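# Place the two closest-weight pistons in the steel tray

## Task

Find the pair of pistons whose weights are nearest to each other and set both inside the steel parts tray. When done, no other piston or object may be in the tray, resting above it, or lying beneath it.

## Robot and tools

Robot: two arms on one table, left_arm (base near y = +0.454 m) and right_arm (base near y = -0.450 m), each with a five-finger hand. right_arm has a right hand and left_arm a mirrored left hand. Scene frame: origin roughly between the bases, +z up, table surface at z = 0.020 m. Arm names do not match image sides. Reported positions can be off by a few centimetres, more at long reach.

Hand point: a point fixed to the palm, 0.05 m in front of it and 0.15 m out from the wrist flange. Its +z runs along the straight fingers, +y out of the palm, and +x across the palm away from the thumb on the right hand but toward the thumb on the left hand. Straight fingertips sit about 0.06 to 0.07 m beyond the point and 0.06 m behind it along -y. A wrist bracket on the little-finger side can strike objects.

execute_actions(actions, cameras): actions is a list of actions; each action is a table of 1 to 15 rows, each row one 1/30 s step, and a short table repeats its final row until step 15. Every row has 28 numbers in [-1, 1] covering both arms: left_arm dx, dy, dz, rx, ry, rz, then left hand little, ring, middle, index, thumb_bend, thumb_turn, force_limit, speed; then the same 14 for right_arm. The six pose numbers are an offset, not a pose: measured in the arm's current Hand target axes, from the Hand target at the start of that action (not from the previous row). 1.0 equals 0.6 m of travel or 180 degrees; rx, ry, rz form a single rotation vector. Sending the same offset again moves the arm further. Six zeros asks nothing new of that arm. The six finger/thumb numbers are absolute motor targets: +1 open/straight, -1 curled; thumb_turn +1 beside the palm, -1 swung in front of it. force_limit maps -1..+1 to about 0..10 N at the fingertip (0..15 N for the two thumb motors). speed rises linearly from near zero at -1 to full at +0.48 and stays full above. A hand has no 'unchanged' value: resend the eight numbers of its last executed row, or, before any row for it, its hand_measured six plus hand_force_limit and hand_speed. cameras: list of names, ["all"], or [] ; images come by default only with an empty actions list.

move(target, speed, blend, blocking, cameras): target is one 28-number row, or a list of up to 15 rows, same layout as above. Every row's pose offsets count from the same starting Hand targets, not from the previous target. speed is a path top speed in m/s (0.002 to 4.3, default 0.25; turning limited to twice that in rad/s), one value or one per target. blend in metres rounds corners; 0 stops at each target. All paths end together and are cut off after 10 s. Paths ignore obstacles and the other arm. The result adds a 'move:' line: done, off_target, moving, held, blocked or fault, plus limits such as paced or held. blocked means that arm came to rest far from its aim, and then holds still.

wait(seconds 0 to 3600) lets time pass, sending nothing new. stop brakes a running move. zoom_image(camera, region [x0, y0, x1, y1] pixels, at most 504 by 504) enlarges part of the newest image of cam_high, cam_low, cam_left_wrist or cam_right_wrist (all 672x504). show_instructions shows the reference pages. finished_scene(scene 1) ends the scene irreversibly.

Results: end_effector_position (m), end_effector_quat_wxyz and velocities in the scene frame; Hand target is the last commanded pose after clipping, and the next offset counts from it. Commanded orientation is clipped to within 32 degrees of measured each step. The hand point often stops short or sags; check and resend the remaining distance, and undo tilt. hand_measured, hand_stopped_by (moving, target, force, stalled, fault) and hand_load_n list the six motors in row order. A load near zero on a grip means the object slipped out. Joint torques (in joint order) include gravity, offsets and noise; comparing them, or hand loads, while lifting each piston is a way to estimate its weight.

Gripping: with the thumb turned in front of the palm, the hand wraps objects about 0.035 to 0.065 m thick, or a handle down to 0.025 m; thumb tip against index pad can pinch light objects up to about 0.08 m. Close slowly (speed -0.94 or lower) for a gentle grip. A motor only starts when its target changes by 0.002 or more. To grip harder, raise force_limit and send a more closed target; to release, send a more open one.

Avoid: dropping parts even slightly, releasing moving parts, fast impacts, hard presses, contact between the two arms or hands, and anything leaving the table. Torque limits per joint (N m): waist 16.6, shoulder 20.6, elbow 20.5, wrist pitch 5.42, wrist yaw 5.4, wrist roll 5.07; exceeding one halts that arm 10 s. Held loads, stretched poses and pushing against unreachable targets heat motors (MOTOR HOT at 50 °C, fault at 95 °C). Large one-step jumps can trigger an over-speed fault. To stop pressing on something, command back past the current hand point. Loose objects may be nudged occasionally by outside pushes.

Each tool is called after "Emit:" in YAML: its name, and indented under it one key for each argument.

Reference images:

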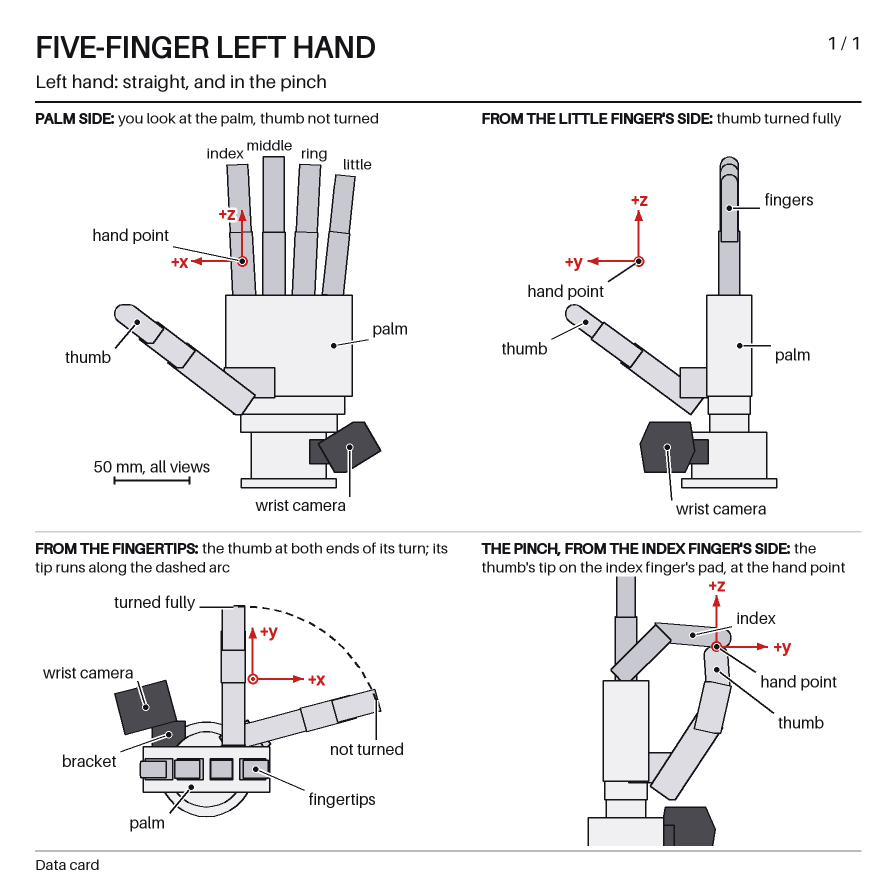

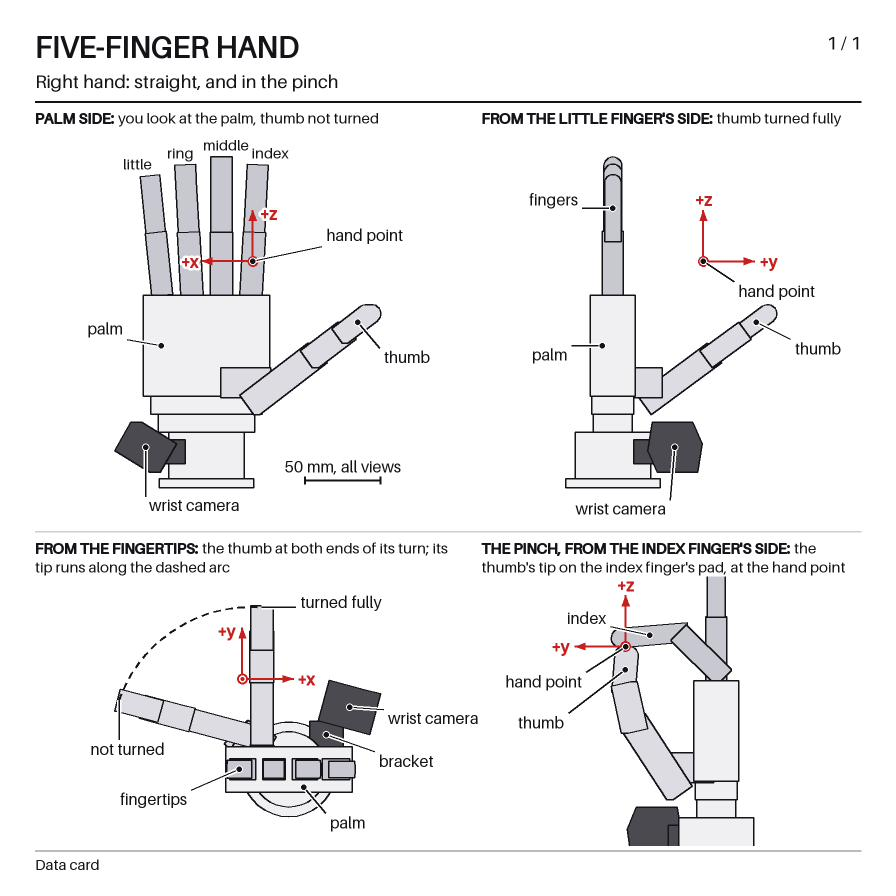

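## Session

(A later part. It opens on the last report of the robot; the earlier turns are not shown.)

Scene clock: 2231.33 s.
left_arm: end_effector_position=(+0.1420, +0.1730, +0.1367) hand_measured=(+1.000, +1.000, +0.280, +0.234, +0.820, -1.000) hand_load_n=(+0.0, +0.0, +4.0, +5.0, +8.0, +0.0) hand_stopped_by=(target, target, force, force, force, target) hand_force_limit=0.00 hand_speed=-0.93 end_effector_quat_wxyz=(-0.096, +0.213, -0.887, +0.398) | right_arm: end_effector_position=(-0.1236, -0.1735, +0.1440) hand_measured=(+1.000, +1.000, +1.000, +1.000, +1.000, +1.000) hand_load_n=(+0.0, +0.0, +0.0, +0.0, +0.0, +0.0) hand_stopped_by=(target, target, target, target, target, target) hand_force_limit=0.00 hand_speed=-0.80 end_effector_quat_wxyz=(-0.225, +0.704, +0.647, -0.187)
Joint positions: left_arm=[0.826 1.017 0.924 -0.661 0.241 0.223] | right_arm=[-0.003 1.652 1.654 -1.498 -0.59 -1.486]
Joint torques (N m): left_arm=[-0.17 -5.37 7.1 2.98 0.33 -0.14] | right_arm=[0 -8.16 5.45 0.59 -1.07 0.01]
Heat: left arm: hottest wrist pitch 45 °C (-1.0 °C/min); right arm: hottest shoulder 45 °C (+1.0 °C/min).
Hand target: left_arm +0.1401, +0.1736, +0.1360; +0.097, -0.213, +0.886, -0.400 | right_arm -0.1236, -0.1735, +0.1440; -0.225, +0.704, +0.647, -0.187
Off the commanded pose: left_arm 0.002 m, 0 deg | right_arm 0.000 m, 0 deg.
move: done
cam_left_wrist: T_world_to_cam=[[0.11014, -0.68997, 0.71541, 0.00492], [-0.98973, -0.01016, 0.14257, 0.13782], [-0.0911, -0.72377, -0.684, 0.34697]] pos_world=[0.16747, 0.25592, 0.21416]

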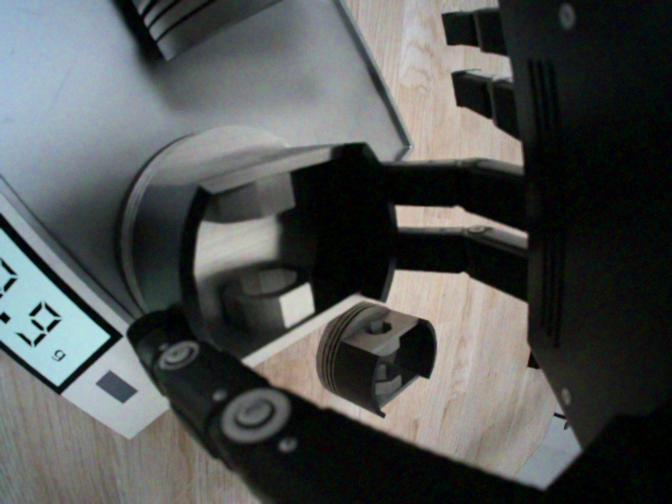

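Emit:
move:
  target: [0,0.0013,0.0011,0,0,0,1,1,0.0,0.0,0.4,-1,0.0,-0.93,0,0,0,0,0,0,1,1,1,1,1,1,0,-0.8]
  speed: 0.05

Emit:
move:
  target: [0,0,0,0,0,0,1,1,0.4,0.4,0.93,-1,0.0,-0.92,0,0,0,0,0,0,1,1,1,1,1,1,0,-0.8]
  speed: 0.05

Emit:
move:
  target: [0,0,0,0,0,0,1,1,0.6,0.6,1,-1,0.0,-0.6,0,0,0,0,0,0,1,1,1,1,1,1,0,-0.8]
  speed: 0.05
  cameras: ["cam_high","cam_left_wrist"]

Scene clock: 2240.57 s.
left_arm: end_effector_position=(+0.1422, +0.1729, +0.1363) hand_measured=(+1.000, +1.000, +0.280, +0.234, +0.820, -1.000) hand_load_n=(+0.0, +0.0, +3.5, +5.5, +8.0, +0.0) hand_stopped_by=(target, target, force, force, force, target) hand_force_limit=0.00 hand_speed=-0.93 end_effector_quat_wxyz=(-0.097, +0.212, -0.887, +0.399) | right_arm: end_effector_position=(-0.1236, -0.1735, +0.1440) hand_measured=(+1.000, +1.000, +1.000, +1.000, +1.000, +1.000) hand_load_n=(+0.0, +0.5, +0.0, +0.0, +0.0, +0.0) hand_stopped_by=(target, target, target, target, target, target) hand_force_limit=0.00 hand_speed=-0.80 end_effector_quat_wxyz=(-0.225, +0.704, +0.647, -0.187)
Joint positions: left_arm=[0.826 1.016 0.92 -0.657 0.241 0.223] | right_arm=[-0.003 1.652 1.654 -1.498 -0.59 -1.486]
Joint torques (N m): left_arm=[-0.26 -5.4 6.99 2.99 0.29 -0.16] | right_arm=[0.03 -8.21 5.48 0.6 -1.09 0.04]
Heat: left arm: hottest wrist pitch 47 °C (+2.0 °C/min); right arm: hottest shoulder 45 °C (+1.0 °C/min).
Hand target: left_arm +0.1401, +0.1736, +0.1349; +0.097, -0.213, +0.886, -0.400 | right_arm -0.1236, -0.1735, +0.1440; -0.225, +0.704, +0.647, -0.187
Off the commanded pose: left_arm 0.003 m, 0 deg | right_arm 0.000 m, 0 deg.
move: done

Scene clock: 2241.77 s.
left_arm: end_effector_position=(+0.1429, +0.1721, +0.1381) hand_measured=(+1.000, +1.000, +0.400, +0.400, +0.930, -1.000) hand_load_n=(+0.0, +0.0, +0.0, +0.0, +0.0, +0.0) hand_stopped_by=(target, target, target, target, target, target) hand_force_limit=0.00 hand_speed=-0.92 end_effector_quat_wxyz=(-0.098, +0.212, -0.886, +0.401) | right_arm: end_effector_position=(-0.1236, -0.1735, +0.1440) hand_measured=(+1.000, +1.000, +1.000, +1.000, +1.000, +1.000) hand_load_n=(+0.0, +0.0, +0.0, +0.0, +0.0, +0.0) hand_stopped_by=(target, target, target, target, target, target) hand_force_limit=0.00 hand_speed=-0.80 end_effector_quat_wxyz=(-0.225, +0.704, +0.647, -0.187)
Joint positions: left_arm=[0.826 1.012 0.92 -0.653 0.241 0.223] | right_arm=[-0.003 1.652 1.654 -1.498 -0.59 -1.486]
Joint torques (N m): left_arm=[-0.29 -4.73 7.23 2.73 0.32 -0.16] | right_arm=[0 -8.2 5.53 0.59 -1.09 0.01]
Heat: left arm: hottest wrist pitch 47 °C (+3.0 °C/min); right arm: hottest shoulder 45 °C (+1.0 °C/min).
Hand target: left_arm +0.1401, +0.1736, +0.1349; +0.097, -0.213, +0.886, -0.400 | right_arm -0.1236, -0.1735, +0.1440; -0.225, +0.704, +0.647, -0.187
Off the commanded pose: left_arm 0.004 m, 0 deg | right_arm 0.000 m, 0 deg.
move: done

Scene clock: 2242.27 s.
left_arm: end_effector_position=(+0.1429, +0.1721, +0.1381) hand_measured=(+1.000, +1.000, +0.600, +0.600, +1.000, -1.000) hand_load_n=(+0.0, +0.0, +0.0, +0.5, +0.0, +0.0) hand_stopped_by=(target, target, target, target, target, target) hand_force_limit=0.00 hand_speed=-0.60 end_effector_quat_wxyz=(-0.098, +0.212, -0.886, +0.401) | right_arm: end_effector_position=(-0.1236, -0.1735, +0.1440) hand_measured=(+1.000, +1.000, +1.000, +1.000, +1.000, +1.000) hand_load_n=(+0.0, +0.0, -0.5, +0.0, +0.0, +0.0) hand_stopped_by=(target, target, target, target, target, target) hand_force_limit=0.00 hand_speed=-0.80 end_effector_quat_wxyz=(-0.225, +0.704, +0.647, -0.187)
Joint positions: left_arm=[0.826 1.012 0.92 -0.653 0.241 0.223] | right_arm=[-0.003 1.652 1.654 -1.498 -0.59 -1.486]
Joint torques (N m): left_arm=[-0.16 -5.04 7.13 2.66 0.32 -0.15] | right_arm=[0.05 -8.16 5.5 0.6 -1.08 0.02]
Heat: left arm: hottest wrist pitch 47 °C (+3.0 °C/min); right arm: hottest shoulder 45 °C (+1.0 °C/min).
Hand target: left_arm +0.1401, +0.1736, +0.1349; +0.097, -0.213, +0.886, -0.400 | right_arm -0.1236, -0.1735, +0.1440; -0.225, +0.704, +0.647, -0.187
Off the commanded pose: left_arm 0.004 m, 0 deg | right_arm 0.000 m, 0 deg.
move: done
cam_left_wrist: T_world_to_cam=[[0.10537, -0.68539, 0.72051, 0.00242], [-0.99065, -0.00923, 0.1361, 0.13937], [-0.08663, -0.72811, -0.67996, 0.3469]] pos_world=[0.16786, 0.25553, 0.21516]

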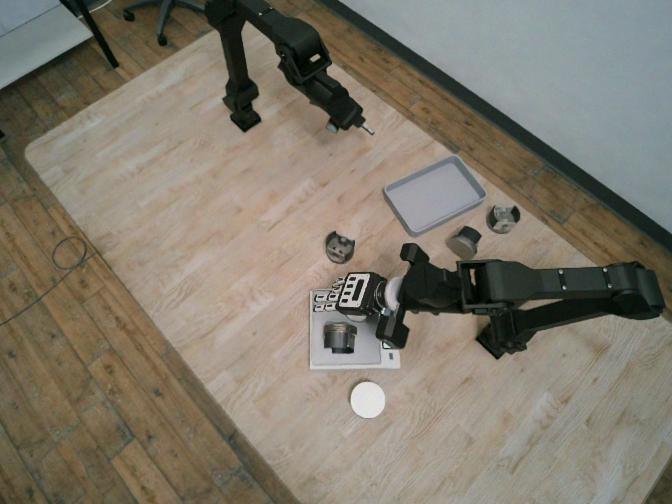

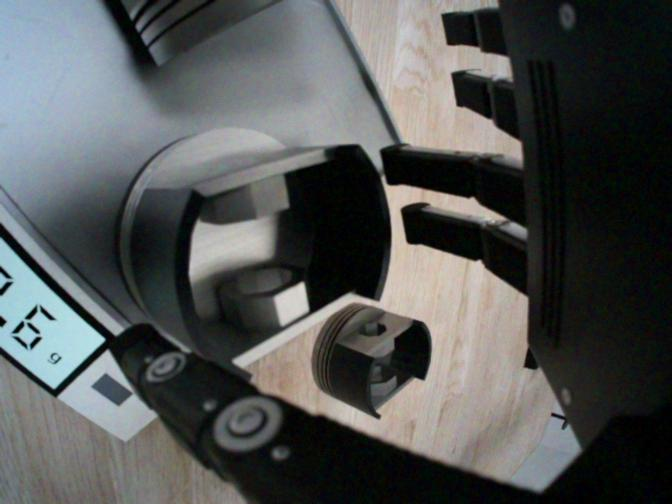

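Emit:
move:
  target:
    - [0,-0.05,-0.044,0,0,0,1,1,0.6,0.6,1,-1,0.0,-0.6,0,0,0,0,0,0,1,1,1,1,1,1,0,-0.8]
    - [0,-0.1189,-0.1046,0,0,0,1,1,0.6,0.6,1,-1,0.0,-0.6,0,0,0,0,0,0,1,1,1,1,1,1,0,-0.8]
  speed: [0.06,0.2]
  blend: [0.01,0]
  cameras: ["cam_left_wrist"]

Emit:
zoom_image:
  camera: "cam_left_wrist"
  region: [0, 150, 120, 370]

Scene clock: 2294.27 s.
left_arm: end_effector_position=(+0.1395, +0.1752, +0.2285) hand_measured=(+1.000, +1.000, +0.600, +0.600, +1.000, -1.000) hand_load_n=(+0.0, -0.5, +0.0, +0.0, +0.0, +0.0) hand_stopped_by=(target, target, target, target, target, target) hand_force_limit=0.00 hand_speed=-0.60 end_effector_quat_wxyz=(-0.098, +0.213, -0.886, +0.401) | right_arm: end_effector_position=(-0.1236, -0.1735, +0.1440) hand_measured=(+1.000, +1.000, +1.000, +1.000, +1.000, +1.000) hand_load_n=(+0.0, +0.0, +0.0, +0.0, +0.0, +0.0) hand_stopped_by=(target, target, target, target, target, target) hand_force_limit=0.00 hand_speed=-0.80 end_effector_quat_wxyz=(-0.225, +0.704, +0.647, -0.187)
Joint positions: left_arm=[0.826 1.106 1.343 -0.984 0.241 0.221] | right_arm=[-0.003 1.652 1.654 -1.498 -0.59 -1.486]
Joint torques (N m): left_arm=[-0.21 -2.73 9.54 2.31 0.24 -0.07] | right_arm=[-0.05 -8.14 5.49 0.59 -1.07 0.02]
Heat: left arm: hottest wrist pitch 46 °C (+0.0 °C/min); right arm: hottest shoulder 45 °C (+0.0 °C/min).
Hand target: left_arm +0.1401, +0.1735, +0.2300; +0.097, -0.213, +0.886, -0.400 | right_arm -0.1236, -0.1735, +0.1440; -0.225, +0.704, +0.647, -0.187
Off the commanded pose: left_arm 0.002 m, 0 deg | right_arm 0.000 m, 0 deg.
move: done
cam_left_wrist: T_world_to_cam=[[0.10855, -0.68558, 0.71986, -0.0606], [-0.99023, -0.01082, 0.13901, 0.12338], [-0.08751, -0.72792, -0.68006, 0.4104]] pos_world=[0.16467, 0.25853, 0.30556]

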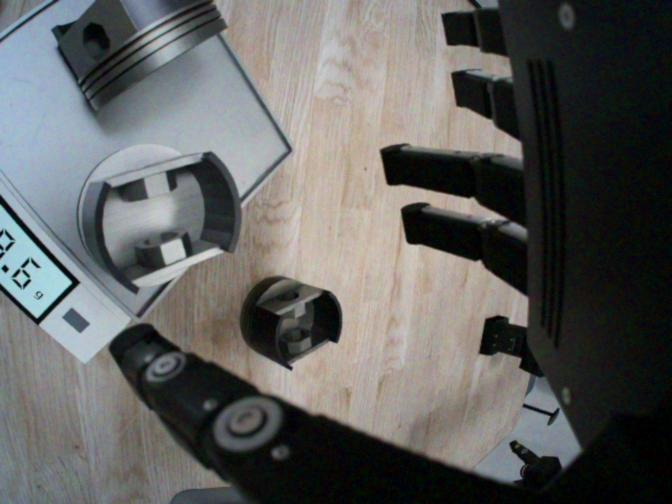

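Scaled by 2.291 from the camera's image (finer frame: 960x720).

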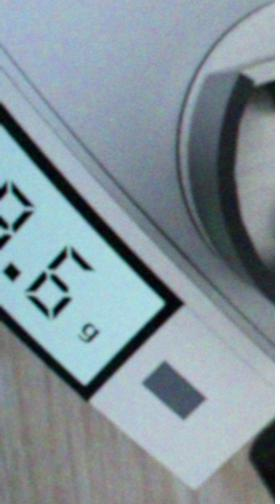

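Emit:
move:
  target:
    - [0.2022,0.1502,-0.1707,0,0.025,0.022,1,1,0.6,0.6,1,-1,0.0,-0.6,0,0,0,0,0,0,1,1,1,1,1,1,0,-0.8]
    - [0.4245,0.2383,-0.2505,0,0.05,0.044,1,1,0.6,0.6,1,-1,0.0,-0.6,0,0,0,0,0,0,1,1,1,1,1,1,0,-0.8]
  speed: 0.15
  blend: [0.04,0]
  cameras: ["cam_high","cam_left_wrist"]

Emit:
zoom_image:
  camera: "cam_high"
  region: [370, 290, 410, 365]

Scene clock: 2311.70 s.
left_arm: end_effector_position=(-0.1787, +0.2420, +0.2198) hand_measured=(+1.000, +1.000, +0.600, +0.600, +1.000, -1.000) hand_load_n=(+0.0, +0.0, +0.0, +0.0, +0.0, +0.0) hand_stopped_by=(target, target, target, target, target, target) hand_force_limit=0.00 hand_speed=-0.60 end_effector_quat_wxyz=(-0.005, +0.096, -0.914, +0.395) | right_arm: end_effector_position=(-0.1236, -0.1735, +0.1440) hand_measured=(+1.000, +1.000, +1.000, +1.000, +1.000, +1.000) hand_load_n=(+0.0, +0.0, +0.0, +0.0, +0.0, +0.0) hand_stopped_by=(target, target, target, target, target, target) hand_force_limit=0.00 hand_speed=-0.80 end_effector_quat_wxyz=(-0.225, +0.704, +0.647, -0.187)
Joint positions: left_arm=[-1.141 1.115 1.409 -1.576 -0.771 -1.259] | right_arm=[-0.003 1.652 1.654 -1.498 -0.59 -1.486]
Joint torques (N m): left_arm=[-0.25 -1.58 7.68 0.95 -1.27 -0.12] | right_arm=[0.03 -8.19 5.47 0.58 -1.07 0.02]
Heat: left arm: hottest wrist pitch 44 °C (-3.0 °C/min); right arm: hottest shoulder 45 °C (+0.0 °C/min).
Hand target: left_arm -0.1811, +0.2425, +0.2219; +0.054, -0.119, +0.904, -0.408 | right_arm -0.1236, -0.1735, +0.1440; -0.225, +0.704, +0.647, -0.187
Off the commanded pose: left_arm 0.003 m, 7 deg | right_arm 0.000 m, 0 deg.
joint sent to its limit (left arm) — joint 4 (wrist pitch), lower limit. The joint targets are off in orientation, not in position.
move: off_target (left_arm)
cam_left_wrist: T_world_to_cam=[[-0.04144, -0.70644, 0.70656, 0.00726], [-0.93764, 0.27177, 0.21673, -0.26591], [-0.34513, -0.65351, -0.67365, 0.35982]] pos_world=[-0.12484, 0.31254, 0.29489]

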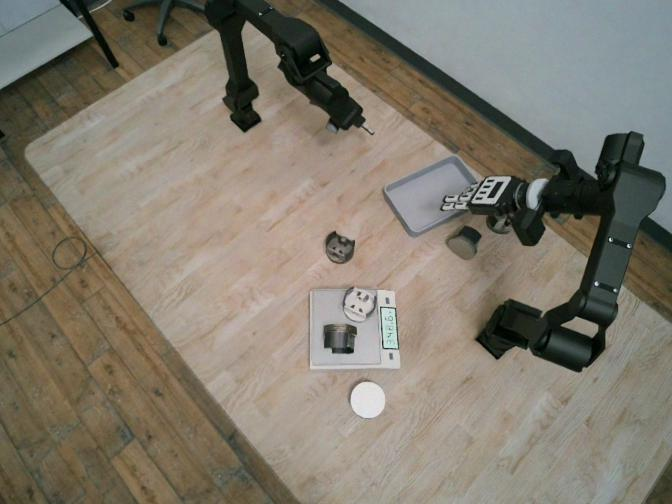

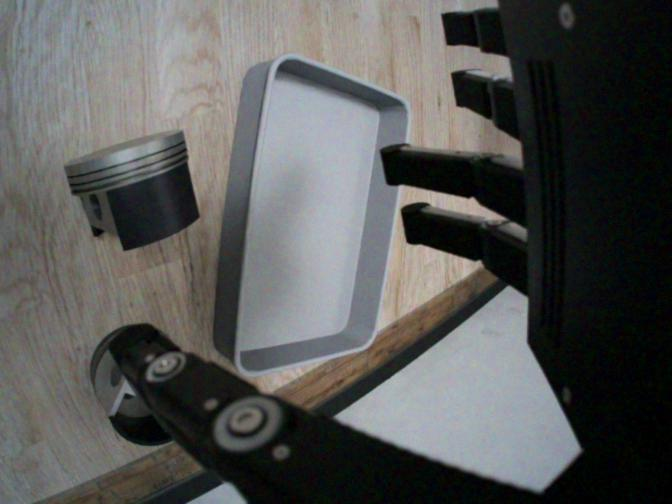

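Scaled by 6.720 from the camera's image (finer frame: 960x720).

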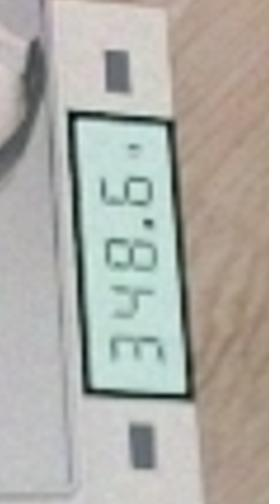

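Emit:
move:
  target: [0,0.1151,0.1013,0,0,0,1,1,0.6,0.6,1,-1,0.0,-0.6,0,0,0,0,0,0,1,1,1,1,1,1,0,-0.8]
  speed: 0.1
  cameras: ["cam_high","cam_left_wrist"]

Scene clock: 2347.40 s.
left_arm: end_effector_position=(-0.1830, +0.2415, +0.1356) hand_measured=(+1.000, +1.000, +0.600, +0.600, +1.000, -1.000) hand_load_n=(+0.0, +0.0, +0.0, +0.0, +0.0, +0.0) hand_stopped_by=(target, target, target, target, target, target) hand_force_limit=0.00 hand_speed=-0.60 end_effector_quat_wxyz=(-0.046, +0.123, -0.903, +0.409) | right_arm: end_effector_position=(-0.1236, -0.1735, +0.1440) hand_measured=(+1.000, +1.000, +1.000, +1.000, +1.000, +1.000) hand_load_n=(+0.0, +0.0, +0.0, +0.0, +0.0, +0.0) hand_stopped_by=(target, target, target, target, target, target) hand_force_limit=0.00 hand_speed=-0.80 end_effector_quat_wxyz=(-0.225, +0.704, +0.647, -0.187)
Joint positions: left_arm=[-1.243 1.155 1.069 -1.425 -0.847 -1.515] | right_arm=[-0.003 1.652 1.654 -1.498 -0.59 -1.486]
Joint torques (N m): left_arm=[-0.28 -2.02 4.93 0.76 -1.48 -0.16] | right_arm=[0.02 -8.18 5.44 0.6 -1.07 0.02]
Heat: left arm: hottest elbow 43 °C (+2.0 °C/min); right arm: hottest shoulder 45 °C (+0.0 °C/min).
Hand target: left_arm -0.1809, +0.2425, +0.1298; +0.054, -0.119, +0.904, -0.408 | right_arm -0.1236, -0.1735, +0.1440; -0.225, +0.704, +0.647, -0.187
Off the commanded pose: left_arm 0.006 m, 1 deg | right_arm 0.000 m, 0 deg.
move: done
cam_left_wrist: T_world_to_cam=[[-0.02215, -0.69072, 0.72279, 0.06369], [-0.9679, 0.19586, 0.15751, -0.23072], [-0.25036, -0.6961, -0.67288, 0.32878]] pos_world=[-0.13959, 0.31804, 0.21154]

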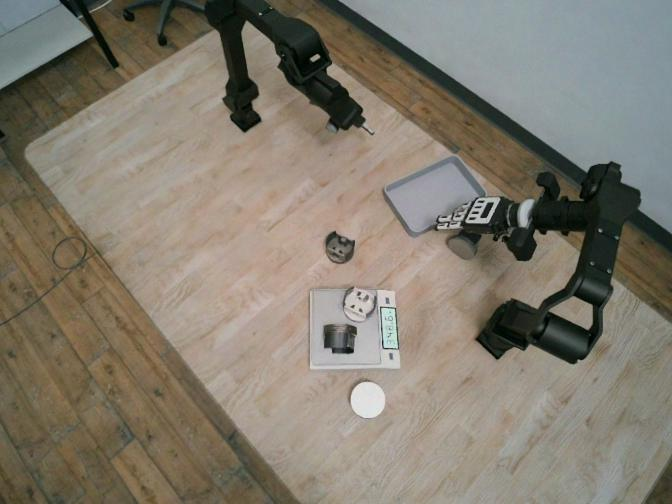

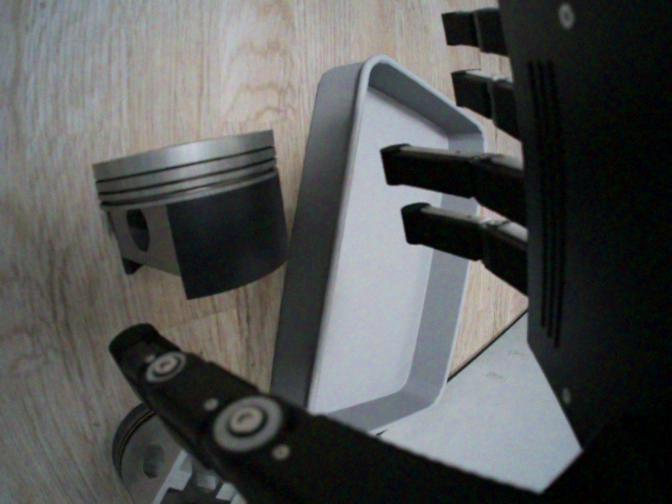

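Emit:
move:
  target: [-0.0063,0.0174,0.0177,0,0.0396,0.0349,1,1,0.6,0.6,1,-1,0.0,-0.6,0,0,0,0,0,0,1,1,1,1,1,1,0,-0.8]
  speed: 0.08
  cameras: ["cam_left_wrist"]

Scene clock: 2421.07 s.
left_arm: end_effector_position=(-0.1804, +0.2409, +0.1195) hand_measured=(+1.000, +1.000, +0.600, +0.600, +1.000, -1.000) hand_load_n=(+0.0, +0.0, +0.0, +0.0, +0.0, +0.0) hand_stopped_by=(target, target, target, target, target, target) hand_force_limit=0.00 hand_speed=-0.60 end_effector_quat_wxyz=(-0.017, +0.046, -0.909, +0.414) | right_arm: end_effector_position=(-0.1236, -0.1735, +0.1440) hand_measured=(+1.000, +1.000, +1.000, +1.000, +1.000, +1.000) hand_load_n=(+0.0, +0.0, +0.0, +0.0, +0.5, +0.0) hand_stopped_by=(target, target, target, target, target, target) hand_force_limit=0.00 hand_speed=-0.80 end_effector_quat_wxyz=(-0.225, +0.704, +0.647, -0.187)
Joint positions: left_arm=[-1.184 0.978 0.904 -1.201 -0.814 -1.183] | right_arm=[-0.003 1.652 1.654 -1.498 -0.59 -1.486]
Joint torques (N m): left_arm=[0.42 -3.11 5.43 1.31 -1.14 0.17] | right_arm=[-0.01 -8.22 5.46 0.6 -1.08 0.03]
Heat: left arm: hottest elbow 38 °C (-3.0 °C/min); right arm: hottest shoulder 45 °C (+0.0 °C/min).
Hand target: left_arm -0.1770, +0.2424, +0.1151; +0.020, -0.044, +0.910, -0.411 | right_arm -0.1236, -0.1735, +0.1440; -0.225, +0.704, +0.647, -0.187
Off the commanded pose: left_arm 0.006 m, 1 deg | right_arm 0.000 m, 0 deg.
move: done
cam_left_wrist: T_world_to_cam=[[-0.14397, -0.67398, 0.72458, 0.04878], [-0.9239, 0.35385, 0.14558, -0.25432], [-0.35451, -0.64849, -0.67364, 0.2881]] pos_world=[-0.1258, 0.3097, 0.19575]

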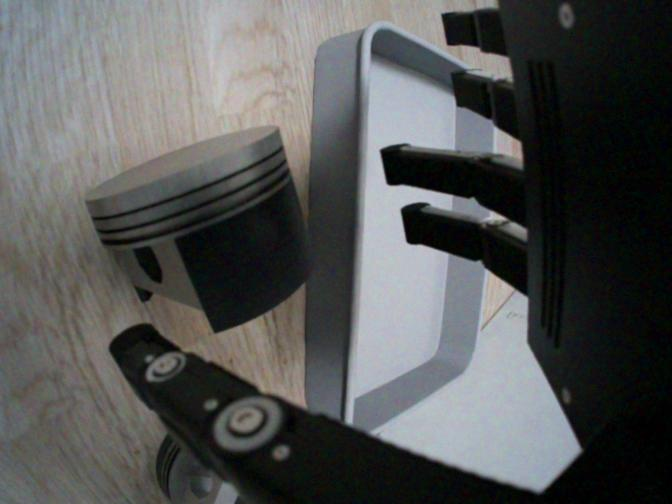

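Emit:
move:
  target: [-0.0073,0.0308,0.028,0,0,0,1,1,0.6,0.6,1,-1,0.0,-0.6,0,0,0,0,0,0,1,1,1,1,1,1,0,-0.8]
  speed: 0.06
  cameras: ["cam_left_wrist"]

Scene clock: 2456.57 s.
left_arm: end_effector_position=(-0.1761, +0.2410, +0.0946) hand_measured=(+1.000, +1.000, +0.600, +0.600, +1.000, -1.000) hand_load_n=(+0.0, +0.0, +0.0, +0.0, +0.5, +0.0) hand_stopped_by=(target, target, target, target, target, target) hand_force_limit=0.00 hand_speed=-0.60 end_effector_quat_wxyz=(-0.017, +0.046, -0.909, +0.414) | right_arm: end_effector_position=(-0.1236, -0.1735, +0.1440) hand_measured=(+1.000, +1.000, +1.000, +1.000, +1.000, +1.000) hand_load_n=(+0.0, +0.0, +0.0, +0.0, -0.5, +0.0) hand_stopped_by=(target, target, target, target, target, target) hand_force_limit=0.00 hand_speed=-0.80 end_effector_quat_wxyz=(-0.225, +0.704, +0.647, -0.187)
Joint positions: left_arm=[-1.172 0.944 0.79 -1.11 -0.81 -1.167] | right_arm=[-0.003 1.652 1.654 -1.498 -0.59 -1.486]
Joint torques (N m): left_arm=[0.29 -2.84 5.5 1.34 -1.12 0.06] | right_arm=[0.02 -8.23 5.51 0.59 -1.07 0.02]
Heat: left arm: hottest elbow 38 °C (-1.0 °C/min); right arm: hottest shoulder 45 °C (+0.0 °C/min).
Hand target: left_arm -0.1725, +0.2425, +0.0900; +0.020, -0.044, +0.910, -0.411 | right_arm -0.1236, -0.1735, +0.1440; -0.225, +0.704, +0.647, -0.187
Off the commanded pose: left_arm 0.006 m, 1 deg | right_arm 0.000 m, 0 deg.
move: done
cam_left_wrist: T_world_to_cam=[[-0.14378, -0.67425, 0.72437, 0.0676], [-0.92386, 0.3538, 0.14594, -0.24667], [-0.35468, -0.64824, -0.67378, 0.27282]] pos_world=[-0.1214, 0.3097, 0.17085]

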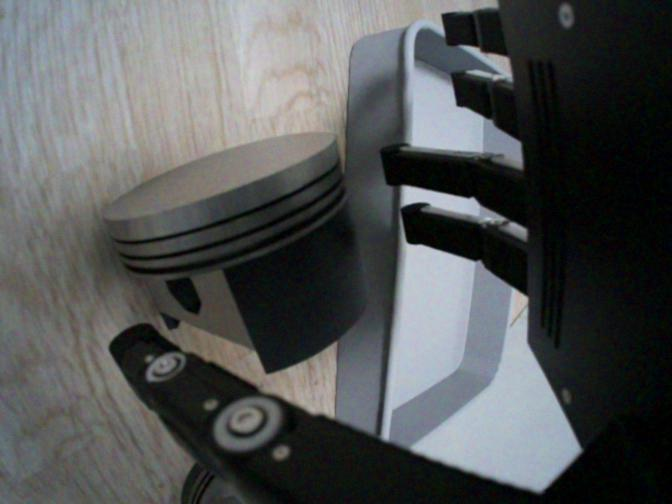

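Emit:
move:
  target: [0,0.015,0.0132,0,0,0,1,1,0.6,0.6,1,-1,0.0,-0.6,0,0,0,0,0,0,1,1,1,1,1,1,0,-0.8]
  speed: 0.06
  cameras: ["cam_left_wrist"]

Scene clock: 2473.53 s.
left_arm: end_effector_position=(-0.1763, +0.2411, +0.0826) hand_measured=(+1.000, +1.000, +0.600, +0.600, +1.000, -1.000) hand_load_n=(+0.0, +0.0, +0.0, +0.0, +0.0, +0.0) hand_stopped_by=(target, target, target, target, target, target) hand_force_limit=0.00 hand_speed=-0.60 end_effector_quat_wxyz=(-0.016, +0.046, -0.909, +0.414) | right_arm: end_effector_position=(-0.1236, -0.1735, +0.1440) hand_measured=(+1.000, +1.000, +1.000, +1.000, +1.000, +1.000) hand_load_n=(+0.0, +0.0, +0.0, +0.0, +0.0, +0.0) hand_stopped_by=(target, target, target, target, target, target) hand_force_limit=0.00 hand_speed=-0.80 end_effector_quat_wxyz=(-0.225, +0.704, +0.647, -0.187)
Joint positions: left_arm=[-1.172 0.941 0.742 -1.064 -0.809 -1.167] | right_arm=[-0.003 1.652 1.654 -1.498 -0.59 -1.486]
Joint torques (N m): left_arm=[0.42 -2.72 5.76 1.35 -1.17 0.13] | right_arm=[-0.01 -8.21 5.47 0.59 -1.1 0.02]
Heat: left arm: hottest elbow 38 °C (+0.0 °C/min); right arm: hottest shoulder 45 °C (+0.0 °C/min).
Hand target: left_arm -0.1726, +0.2425, +0.0781; +0.020, -0.044, +0.910, -0.411 | right_arm -0.1236, -0.1735, +0.1440; -0.225, +0.704, +0.647, -0.187
Off the commanded pose: left_arm 0.006 m, 1 deg | right_arm 0.000 m, 0 deg.
move: done
cam_left_wrist: T_world_to_cam=[[-0.14383, -0.6746, 0.72403, 0.07635], [-0.92366, 0.35413, 0.14647, -0.24527], [-0.35521, -0.64769, -0.67404, 0.26453]] pos_world=[-0.1216, 0.3097, 0.15895]

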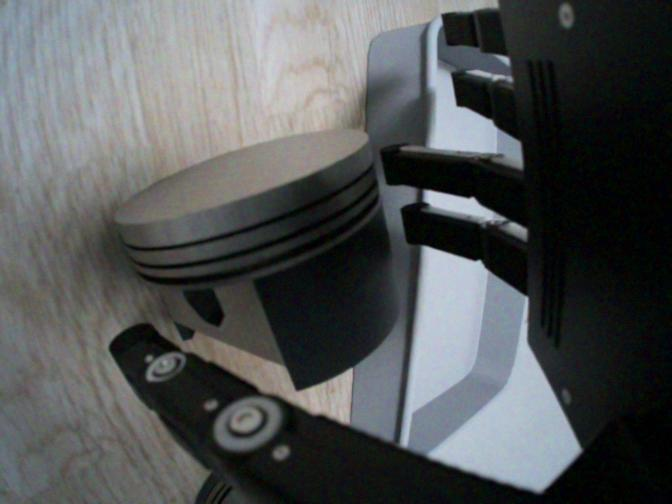

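Emit:
move:
  target: [0,0.0119,0.0105,0,0,0,1,1,0.6,0.6,1,-1,0.0,-0.6,0,0,0,0,0,0,1,1,1,1,1,1,0,-0.8]
  speed: 0.05
  cameras: ["cam_left_wrist"]

Scene clock: 2486.03 s.
left_arm: end_effector_position=(-0.1764, +0.2410, +0.0732) hand_measured=(+1.000, +1.000, +0.600, +0.600, +1.000, -1.000) hand_load_n=(+0.0, +0.0, +0.0, +0.0, +0.0, +0.0) hand_stopped_by=(target, target, target, target, target, target) hand_force_limit=0.00 hand_speed=-0.60 end_effector_quat_wxyz=(-0.016, +0.046, -0.909, +0.414) | right_arm: end_effector_position=(-0.1236, -0.1735, +0.1440) hand_measured=(+1.000, +1.000, +1.000, +1.000, +1.000, +1.000) hand_load_n=(+0.0, +0.0, +0.0, +0.0, +0.0, +0.0) hand_stopped_by=(target, target, target, target, target, target) hand_force_limit=0.00 hand_speed=-0.80 end_effector_quat_wxyz=(-0.225, +0.704, +0.647, -0.187)
Joint positions: left_arm=[-1.172 0.939 0.704 -1.026 -0.809 -1.167] | right_arm=[-0.003 1.652 1.654 -1.498 -0.59 -1.486]
Joint torques (N m): left_arm=[0.32 -2.98 5.69 1.32 -1.19 0.14] | right_arm=[0.03 -8.18 5.49 0.59 -1.09 0.01]
Heat: left arm: hottest elbow 38 °C (+0.0 °C/min); right arm: hottest shoulder 45 °C (+0.0 °C/min).
Hand target: left_arm -0.1726, +0.2425, +0.0686; +0.020, -0.044, +0.910, -0.411 | right_arm -0.1236, -0.1735, +0.1440; -0.225, +0.704, +0.647, -0.187
Off the commanded pose: left_arm 0.006 m, 1 deg | right_arm 0.000 m, 0 deg.
move: done
cam_left_wrist: T_world_to_cam=[[-0.14333, -0.67441, 0.72432, 0.08317], [-0.92355, 0.35418, 0.14702, -0.24406], [-0.35569, -0.64787, -0.67361, 0.25803]] pos_world=[-0.1217, 0.3097, 0.14945]

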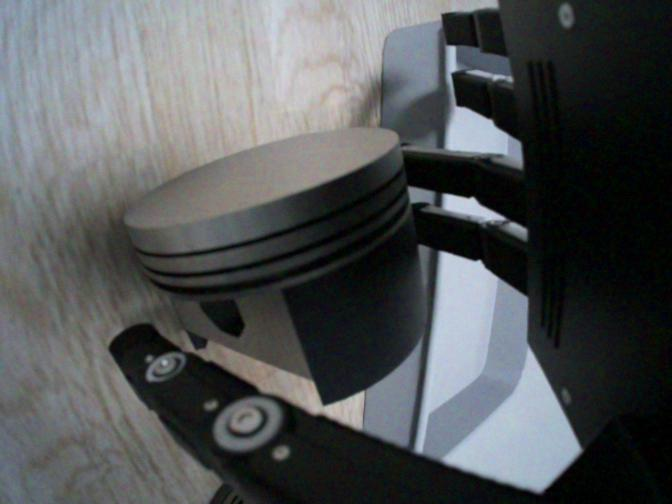

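Emit:
move:
  target: [0,0,0,0,0,0,1,1,0.16,-0.1,0.4,-1,-0.1,-0.93,0,0,0,0,0,0,1,1,1,1,1,1,0,-0.8]
  speed: 0.03
  cameras: ["cam_left_wrist"]

Scene clock: 2497.73 s.
left_arm: end_effector_position=(-0.1764, +0.2410, +0.0731) hand_measured=(+1.000, +1.000, +0.182, +0.038, +0.736, -1.000) hand_load_n=(+0.0, +0.0, +5.5, +5.0, +8.0, +2.5) hand_stopped_by=(target, target, force, force, force, target) hand_force_limit=-0.10 hand_speed=-0.93 end_effector_quat_wxyz=(-0.016, +0.045, -0.909, +0.414) | right_arm: end_effector_position=(-0.1236, -0.1735, +0.1440) hand_measured=(+1.000, +1.000, +1.000, +1.000, +1.000, +1.000) hand_load_n=(+0.0, +0.0, +0.0, +0.0, +0.0, +0.0) hand_stopped_by=(target, target, target, target, target, target) hand_force_limit=0.00 hand_speed=-0.80 end_effector_quat_wxyz=(-0.225, +0.704, +0.647, -0.187)
Joint positions: left_arm=[-1.172 0.939 0.703 -1.025 -0.809 -1.165] | right_arm=[-0.003 1.652 1.654 -1.498 -0.59 -1.486]
Joint torques (N m): left_arm=[0.28 -2.69 5.57 1.28 -1.13 0.02] | right_arm=[-0.02 -8.2 5.47 0.6 -1.09 0.01]
Heat: left arm: hottest elbow 38 °C (+0.0 °C/min); right arm: hottest shoulder 45 °C (+0.0 °C/min).
Hand target: left_arm -0.1726, +0.2425, +0.0686; +0.020, -0.044, +0.910, -0.411 | right_arm -0.1236, -0.1735, +0.1440; -0.225, +0.704, +0.647, -0.187
Off the commanded pose: left_arm 0.006 m, 1 deg | right_arm 0.000 m, 0 deg.
move: done
cam_left_wrist: T_world_to_cam=[[-0.1448, -0.67431, 0.72411, 0.08299], [-0.92324, 0.35531, 0.14625, -0.24421], [-0.3559, -0.64735, -0.674, 0.25777]] pos_world=[-0.1217, 0.3096, 0.14935]

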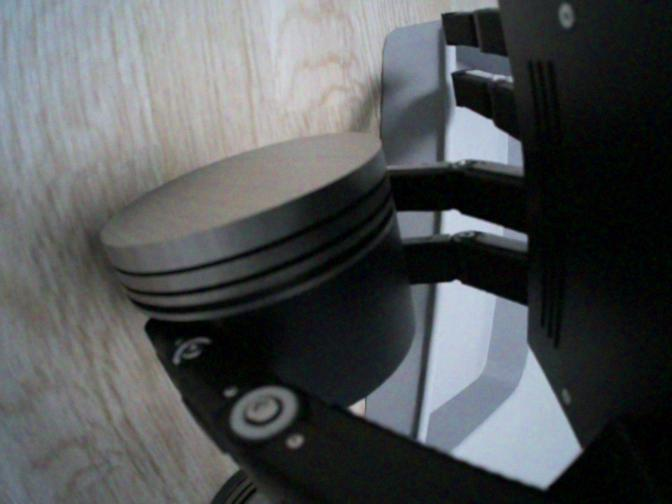

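Emit:
move:
  target: [0,-0.0188,-0.0165,0,0,0,1,1,0.16,-0.1,0.4,-1,-0.1,-0.93,0,0,0,0,0,0,1,1,1,1,1,1,0,-0.8]
  speed: 0.04
  cameras: ["cam_left_wrist","cam_high"]

Scene clock: 2504.20 s.
left_arm: end_effector_position=(-0.1694, +0.2450, +0.0767) hand_measured=(+1.000, +1.000, +0.182, +0.038, +0.736, -1.000) hand_load_n=(+0.0, +0.0, +6.0, +5.0, +8.0, +2.0) hand_stopped_by=(target, target, force, force, force, target) hand_force_limit=-0.10 hand_speed=-0.93 end_effector_quat_wxyz=(-0.027, +0.040, -0.912, +0.407) | right_arm: end_effector_position=(-0.1236, -0.1735, +0.1440) hand_measured=(+1.000, +1.000, +1.000, +1.000, +1.000, +1.000) hand_load_n=(+0.0, +0.0, +0.0, +0.0, +0.0, -0.5) hand_stopped_by=(target, target, target, target, target, target) hand_force_limit=0.00 hand_speed=-0.80 end_effector_quat_wxyz=(-0.225, +0.704, +0.647, -0.187)
Joint positions: left_arm=[-1.17 0.938 0.73 -1.08 -0.803 -1.164] | right_arm=[-0.003 1.652 1.654 -1.498 -0.59 -1.486]
Joint torques (N m): left_arm=[0.3 -2.58 9.32 1.05 -1.43 0.09] | right_arm=[0.02 -8.18 5.43 0.59 -1.08 0.01]
Heat: left arm: hottest elbow 38 °C (+0.0 °C/min); right arm: hottest shoulder 45 °C (+0.0 °C/min).
Hand target: left_arm -0.1726, +0.2425, +0.0836; +0.020, -0.044, +0.910, -0.411 | right_arm -0.1236, -0.1735, +0.1440; -0.225, +0.704, +0.647, -0.187
Off the commanded pose: left_arm 0.008 m, 1 deg | right_arm 0.000 m, 0 deg.
move: done
cam_left_wrist: T_world_to_cam=[[-0.16196, -0.68528, 0.71004, 0.08496], [-0.92629, 0.35366, 0.13004, -0.23851], [-0.34023, -0.63664, -0.69205, 0.26672]] pos_world=[-0.11642, 0.31238, 0.15527]
Images, in order (width x height): cam_high 672x504, cam_left_wrist 672x504.

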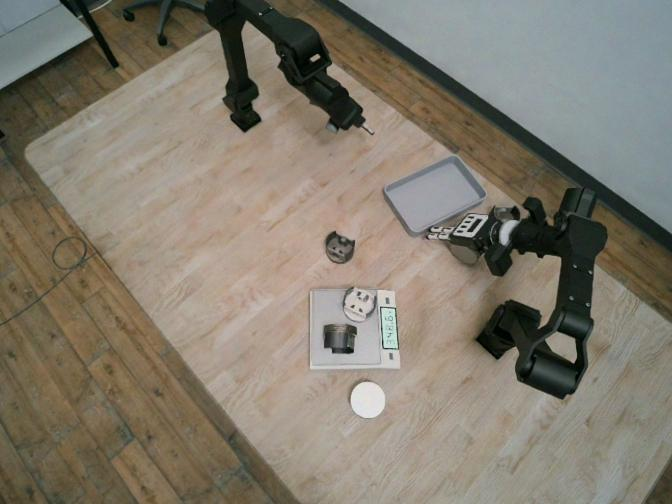

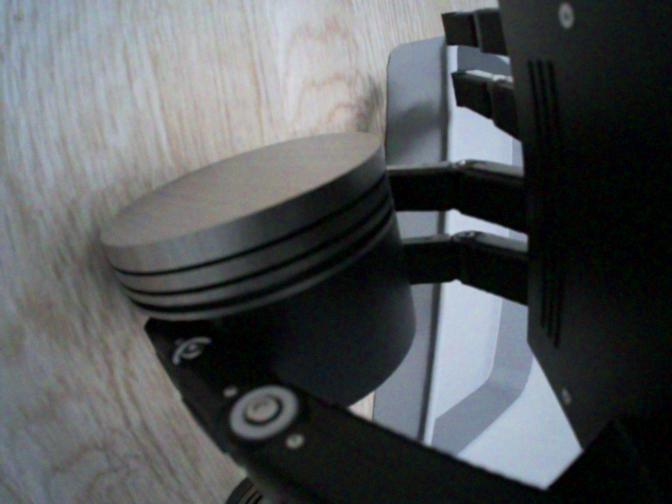

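Emit:
move:
  target: [0,0.0163,0.0143,0,0,0,1,1,0.16,-0.1,0.4,-1,-0.1,-0.93,0,0,0,0,0,0,1,1,1,1,1,1,0,-0.8]
  speed: 0.04
  cameras: ["cam_left_wrist"]

Scene clock: 2521.80 s.
left_arm: end_effector_position=(-0.1754, +0.2426, +0.0732) hand_measured=(+1.000, +1.000, +0.182, +0.038, +0.736, -1.000) hand_load_n=(+0.0, +0.0, +5.5, +4.5, +8.0, +1.5) hand_stopped_by=(target, target, force, force, force, target) hand_force_limit=-0.10 hand_speed=-0.93 end_effector_quat_wxyz=(-0.018, +0.044, -0.911, +0.410) | right_arm: end_effector_position=(-0.1236, -0.1735, +0.1440) hand_measured=(+1.000, +1.000, +1.000, +1.000, +1.000, +1.000) hand_load_n=(+0.0, +0.0, +0.0, +0.0, +0.0, +0.0) hand_stopped_by=(target, target, target, target, target, target) hand_force_limit=0.00 hand_speed=-0.80 end_effector_quat_wxyz=(-0.225, +0.704, +0.647, -0.187)
Joint positions: left_arm=[-1.17 0.938 0.708 -1.036 -0.803 -1.164] | right_arm=[-0.003 1.652 1.654 -1.498 -0.59 -1.486]
Joint torques (N m): left_arm=[0.34 -2.61 6.04 1.55 -1.41 0.03] | right_arm=[0.03 -8.19 5.43 0.6 -1.09 0.03]
Heat: left arm: hottest elbow 42 °C (+4.0 °C/min); right arm: hottest shoulder 45 °C (+0.0 °C/min).
Hand target: left_arm -0.1726, +0.2425, +0.0705; +0.020, -0.044, +0.910, -0.411 | right_arm -0.1236, -0.1735, +0.1440; -0.225, +0.704, +0.647, -0.187
Off the commanded pose: left_arm 0.004 m, 0 deg | right_arm 0.000 m, 0 deg.
move: done
cam_left_wrist: T_world_to_cam=[[-0.14717, -0.67954, 0.71873, 0.08536], [-0.92344, 0.35475, 0.14633, -0.24371], [-0.3544, -0.64217, -0.67972, 0.2587]] pos_world=[-0.12081, 0.31059, 0.15015]

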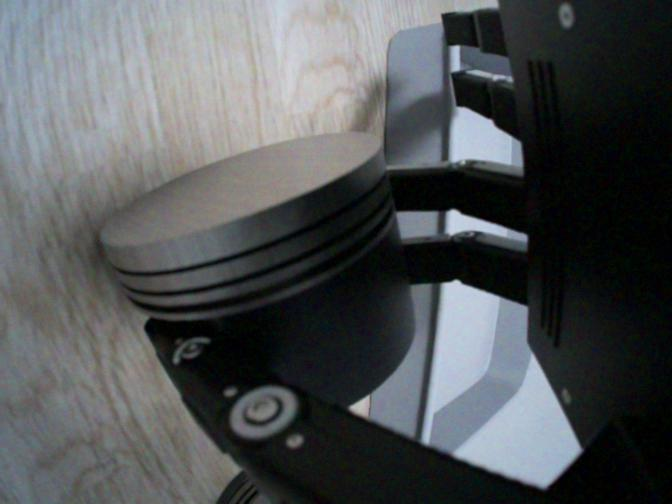

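Emit:
move:
  target: [0,0,0,0,0,0,1,1,0.34,0.25,0.85,-1,-0.1,-0.93,0,0,0,0,0,0,1,1,1,1,1,1,0,-0.8]
  speed: 0.03
  cameras: ["cam_left_wrist"]

Emit:
move:
  target: [0,0,0,0,0,0,1,1,0.6,0.6,1,-1,0.0,-0.7,0,0,0,0,0,0,1,1,1,1,1,1,0,-0.8]
  speed: 0.05
  cameras: ["cam_left_wrist"]

Scene clock: 2529.20 s.
left_arm: end_effector_position=(-0.1759, +0.2419, +0.0738) hand_measured=(+1.000, +1.000, +0.340, +0.250, +0.850, -1.000) hand_load_n=(+0.0, +0.0, +0.0, +0.0, -0.5, +0.0) hand_stopped_by=(target, target, target, target, target, target) hand_force_limit=-0.10 hand_speed=-0.93 end_effector_quat_wxyz=(-0.017, +0.045, -0.910, +0.412) | right_arm: end_effector_position=(-0.1236, -0.1735, +0.1440) hand_measured=(+1.000, +1.000, +1.000, +1.000, +1.000, +1.000) hand_load_n=(+0.0, +0.0, +0.0, +0.0, +0.0, +0.0) hand_stopped_by=(target, target, target, target, target, target) hand_force_limit=0.00 hand_speed=-0.80 end_effector_quat_wxyz=(-0.225, +0.704, +0.647, -0.187)
Joint positions: left_arm=[-1.17 0.938 0.708 -1.033 -0.805 -1.164] | right_arm=[-0.003 1.652 1.654 -1.498 -0.59 -1.486]
Joint torques (N m): left_arm=[0.16 -2.86 5.89 1.27 -1.3 0.03] | right_arm=[0 -8.12 5.48 0.6 -1.08 0.04]
Heat: left arm: hottest elbow 41 °C (+3.0 °C/min); right arm: hottest shoulder 45 °C (+0.0 °C/min).
Hand target: left_arm -0.1725, +0.2425, +0.0705; +0.020, -0.044, +0.910, -0.411 | right_arm -0.1236, -0.1735, +0.1440; -0.225, +0.704, +0.647, -0.187
Off the commanded pose: left_arm 0.005 m, 0 deg | right_arm 0.000 m, 0 deg.
move: done
cam_left_wrist: T_world_to_cam=[[-0.14526, -0.67732, 0.7212, 0.08392], [-0.92339, 0.35458, 0.14703, -0.24399], [-0.35531, -0.64459, -0.67694, 0.25867]] pos_world=[-0.1212, 0.31009, 0.15045]

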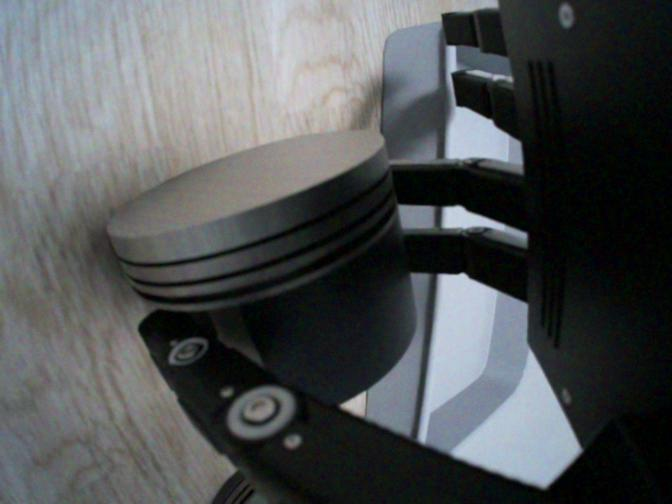

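Scene clock: 2529.90 s.
left_arm: end_effector_position=(-0.1759, +0.2419, +0.0738) hand_measured=(+1.000, +1.000, +0.600, +0.600, +1.000, -1.000) hand_load_n=(+0.0, +0.0, +0.0, +0.0, -0.5, +0.0) hand_stopped_by=(target, target, target, target, target, target) hand_force_limit=0.00 hand_speed=-0.70 end_effector_quat_wxyz=(-0.017, +0.045, -0.910, +0.412) | right_arm: end_effector_position=(-0.1236, -0.1735, +0.1440) hand_measured=(+1.000, +1.000, +1.000, +1.000, +1.000, +1.000) hand_load_n=(+0.0, +0.0, +0.0, +0.0, +0.0, +0.0) hand_stopped_by=(target, target, target, target, target, target) hand_force_limit=0.00 hand_speed=-0.80 end_effector_quat_wxyz=(-0.225, +0.704, +0.647, -0.187)
Joint positions: left_arm=[-1.17 0.938 0.708 -1.033 -0.805 -1.164] | right_arm=[-0.003 1.652 1.654 -1.498 -0.59 -1.486]
Joint torques (N m): left_arm=[0.18 -2.7 5.74 1.3 -1.28 0.09] | right_arm=[0.01 -8.2 5.46 0.59 -1.08 0.01]
Heat: left arm: hottest elbow 41 °C (+3.0 °C/min); right arm: hottest shoulder 45 °C (+0.0 °C/min).
Hand target: left_arm -0.1725, +0.2425, +0.0705; +0.020, -0.044, +0.910, -0.411 | right_arm -0.1236, -0.1735, +0.1440; -0.225, +0.704, +0.647, -0.187
Off the commanded pose: left_arm 0.005 m, 0 deg | right_arm 0.000 m, 0 deg.
move: done
cam_left_wrist: T_world_to_cam=[[-0.14526, -0.67732, 0.7212, 0.08392], [-0.92339, 0.35458, 0.14703, -0.24399], [-0.35531, -0.64459, -0.67694, 0.25867]] pos_world=[-0.1212, 0.31009, 0.15045]

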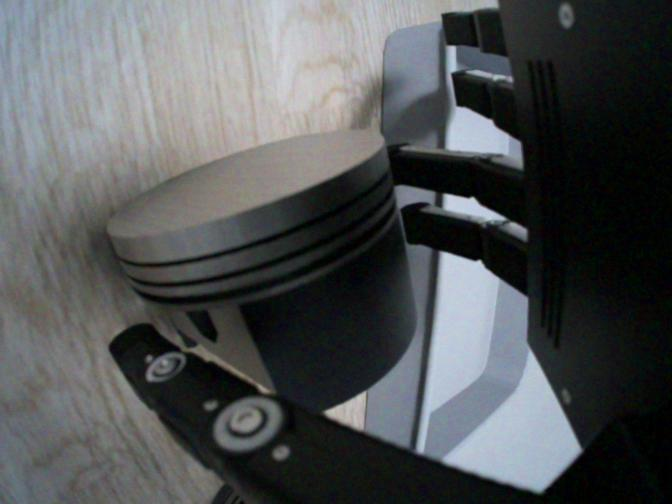

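Emit:
move:
  target:
    - [0,-0.0375,-0.033,0,0,0,1,1,0.6,0.6,1,-1,0.0,-0.7,0,0,0,0,0,0,1,1,1,1,1,1,0,-0.8]
    - [0,-0.1501,-0.1321,0,0,0,1,1,0.6,0.6,1,-1,0.0,-0.7,0,0,0,0,0,0,1,1,1,1,1,1,0,-0.8]
    - [-0.236,-0.2173,-0.1555,0,-0.0521,-0.0459,1,1,0.6,0.6,1,-1,0.0,-0.7,0,0,0,0,0,0,1,1,1,1,1,1,0,-0.8]
    - [-0.5076,-0.308,-0.0523,0,-0.0897,-0.0789,1,1,0.6,0.6,1,-1,0.0,-0.7,0,0,0,0,0,0,1,1,1,1,1,1,0,-0.8]
  speed: [0.05,0.15,0.15,0.18]
  blend: [0.01,0.03,0.05,0]
  cameras: ["cam_high","cam_left_wrist"]

Scene clock: 2556.20 s.
left_arm: end_effector_position=(+0.1372, +0.1753, +0.2284) hand_measured=(+1.000, +1.000, +0.600, +0.600, +1.000, -1.000) hand_load_n=(+0.0, +0.0, +0.0, +0.0, +0.0, +0.0) hand_stopped_by=(target, target, target, target, target, target) hand_force_limit=0.00 hand_speed=-0.70 end_effector_quat_wxyz=(-0.095, +0.214, -0.886, +0.400) | right_arm: end_effector_position=(-0.1236, -0.1735, +0.1440) hand_measured=(+1.000, +1.000, +1.000, +1.000, +1.000, +1.000) hand_load_n=(+0.0, +0.0, +0.0, +0.0, +0.0, +0.0) hand_stopped_by=(target, target, target, target, target, target) hand_force_limit=0.00 hand_speed=-0.80 end_effector_quat_wxyz=(-0.225, +0.704, +0.647, -0.187)
Joint positions: left_arm=[0.82 1.104 1.344 -0.99 0.239 0.215] | right_arm=[-0.003 1.652 1.654 -1.498 -0.59 -1.486]
Joint torques (N m): left_arm=[0.26 -2.68 9.44 2.62 0.32 0.1] | right_arm=[-0.01 -8.22 5.5 0.61 -1.09 0.01]
Heat: left arm: hottest elbow 40 °C (+2.0 °C/min); right arm: hottest shoulder 45 °C (+0.0 °C/min).
Hand target: left_arm +0.1399, +0.1736, +0.2302; +0.097, -0.213, +0.886, -0.400 | right_arm -0.1236, -0.1735, +0.1440; -0.225, +0.704, +0.647, -0.187
Off the commanded pose: left_arm 0.004 m, 0 deg | right_arm 0.000 m, 0 deg.
move: done
cam_left_wrist: T_world_to_cam=[[0.11224, -0.6861, 0.71879, -0.06037], [-0.98952, -0.01101, 0.144, 0.11983], [-0.09088, -0.72742, -0.68015, 0.41067]] pos_world=[0.16267, 0.25863, 0.30546]

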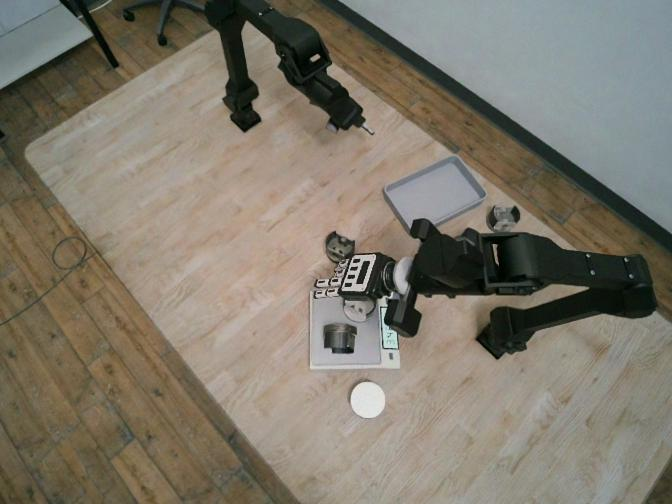

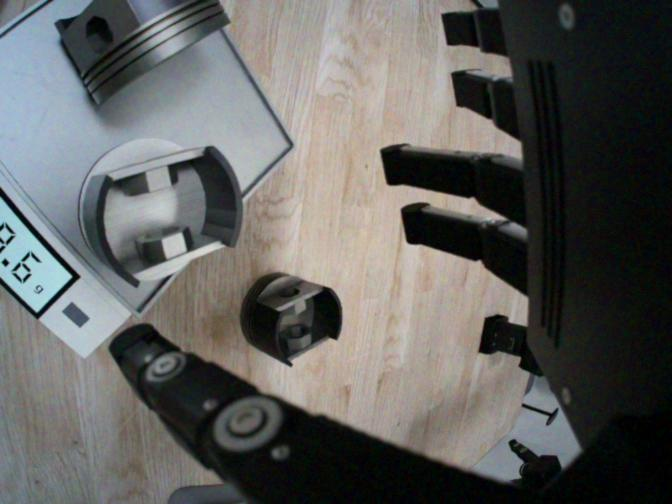

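Emit:
move:
  target: [-0.0008,0.0993,0.0808,0,0,0,1,1,0.6,0.6,1,-1,0.0,-0.7,0,0,0,0,0,0,1,1,1,1,1,1,0,-0.8]
  speed: 0.12
  cameras: ["cam_left_wrist"]

Scene clock: 2589.13 s.
left_arm: end_effector_position=(+0.1409, +0.1737, +0.1583) hand_measured=(+1.000, +1.000, +0.600, +0.600, +1.000, -1.000) hand_load_n=(+0.0, +0.0, +0.0, +0.0, +0.0, +0.0) hand_stopped_by=(target, target, target, target, target, target) hand_force_limit=0.00 hand_speed=-0.70 end_effector_quat_wxyz=(-0.098, +0.213, -0.885, +0.403) | right_arm: end_effector_position=(-0.1236, -0.1735, +0.1440) hand_measured=(+1.000, +1.000, +1.000, +1.000, +1.000, +1.000) hand_load_n=(+0.0, +0.0, +0.0, +0.0, +0.0, +0.0) hand_stopped_by=(target, target, target, target, target, target) hand_force_limit=0.00 hand_speed=-0.80 end_effector_quat_wxyz=(-0.225, +0.704, +0.647, -0.187)
Joint positions: left_arm=[0.827 1.014 1 -0.728 0.243 0.22] | right_arm=[-0.003 1.652 1.654 -1.498 -0.59 -1.486]
Joint torques (N m): left_arm=[0.36 -4.86 6.58 2.73 0.36 0.13] | right_arm=[0.04 -8.18 5.52 0.6 -1.08 0.02]
Heat: left arm: hottest elbow 42 °C (+1.0 °C/min); right arm: hottest shoulder 45 °C (+0.0 °C/min).
Hand target: left_arm +0.1391, +0.1766, +0.1534; +0.097, -0.213, +0.886, -0.400 | right_arm -0.1236, -0.1735, +0.1440; -0.225, +0.704, +0.647, -0.187
Off the commanded pose: left_arm 0.006 m, 0 deg | right_arm 0.000 m, 0 deg.
move: done
cam_left_wrist: T_world_to_cam=[[0.10699, -0.68219, 0.7233, -0.01215], [-0.99054, -0.01027, 0.13684, 0.13477], [-0.08592, -0.7311, -0.67684, 0.36156]] pos_world=[0.16586, 0.25743, 0.23506]

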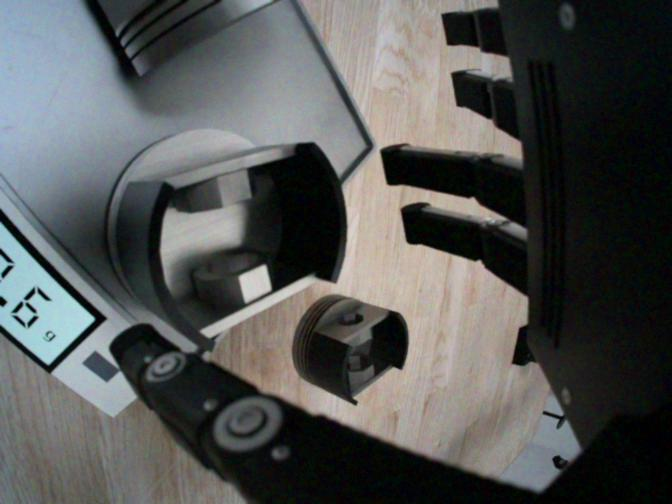

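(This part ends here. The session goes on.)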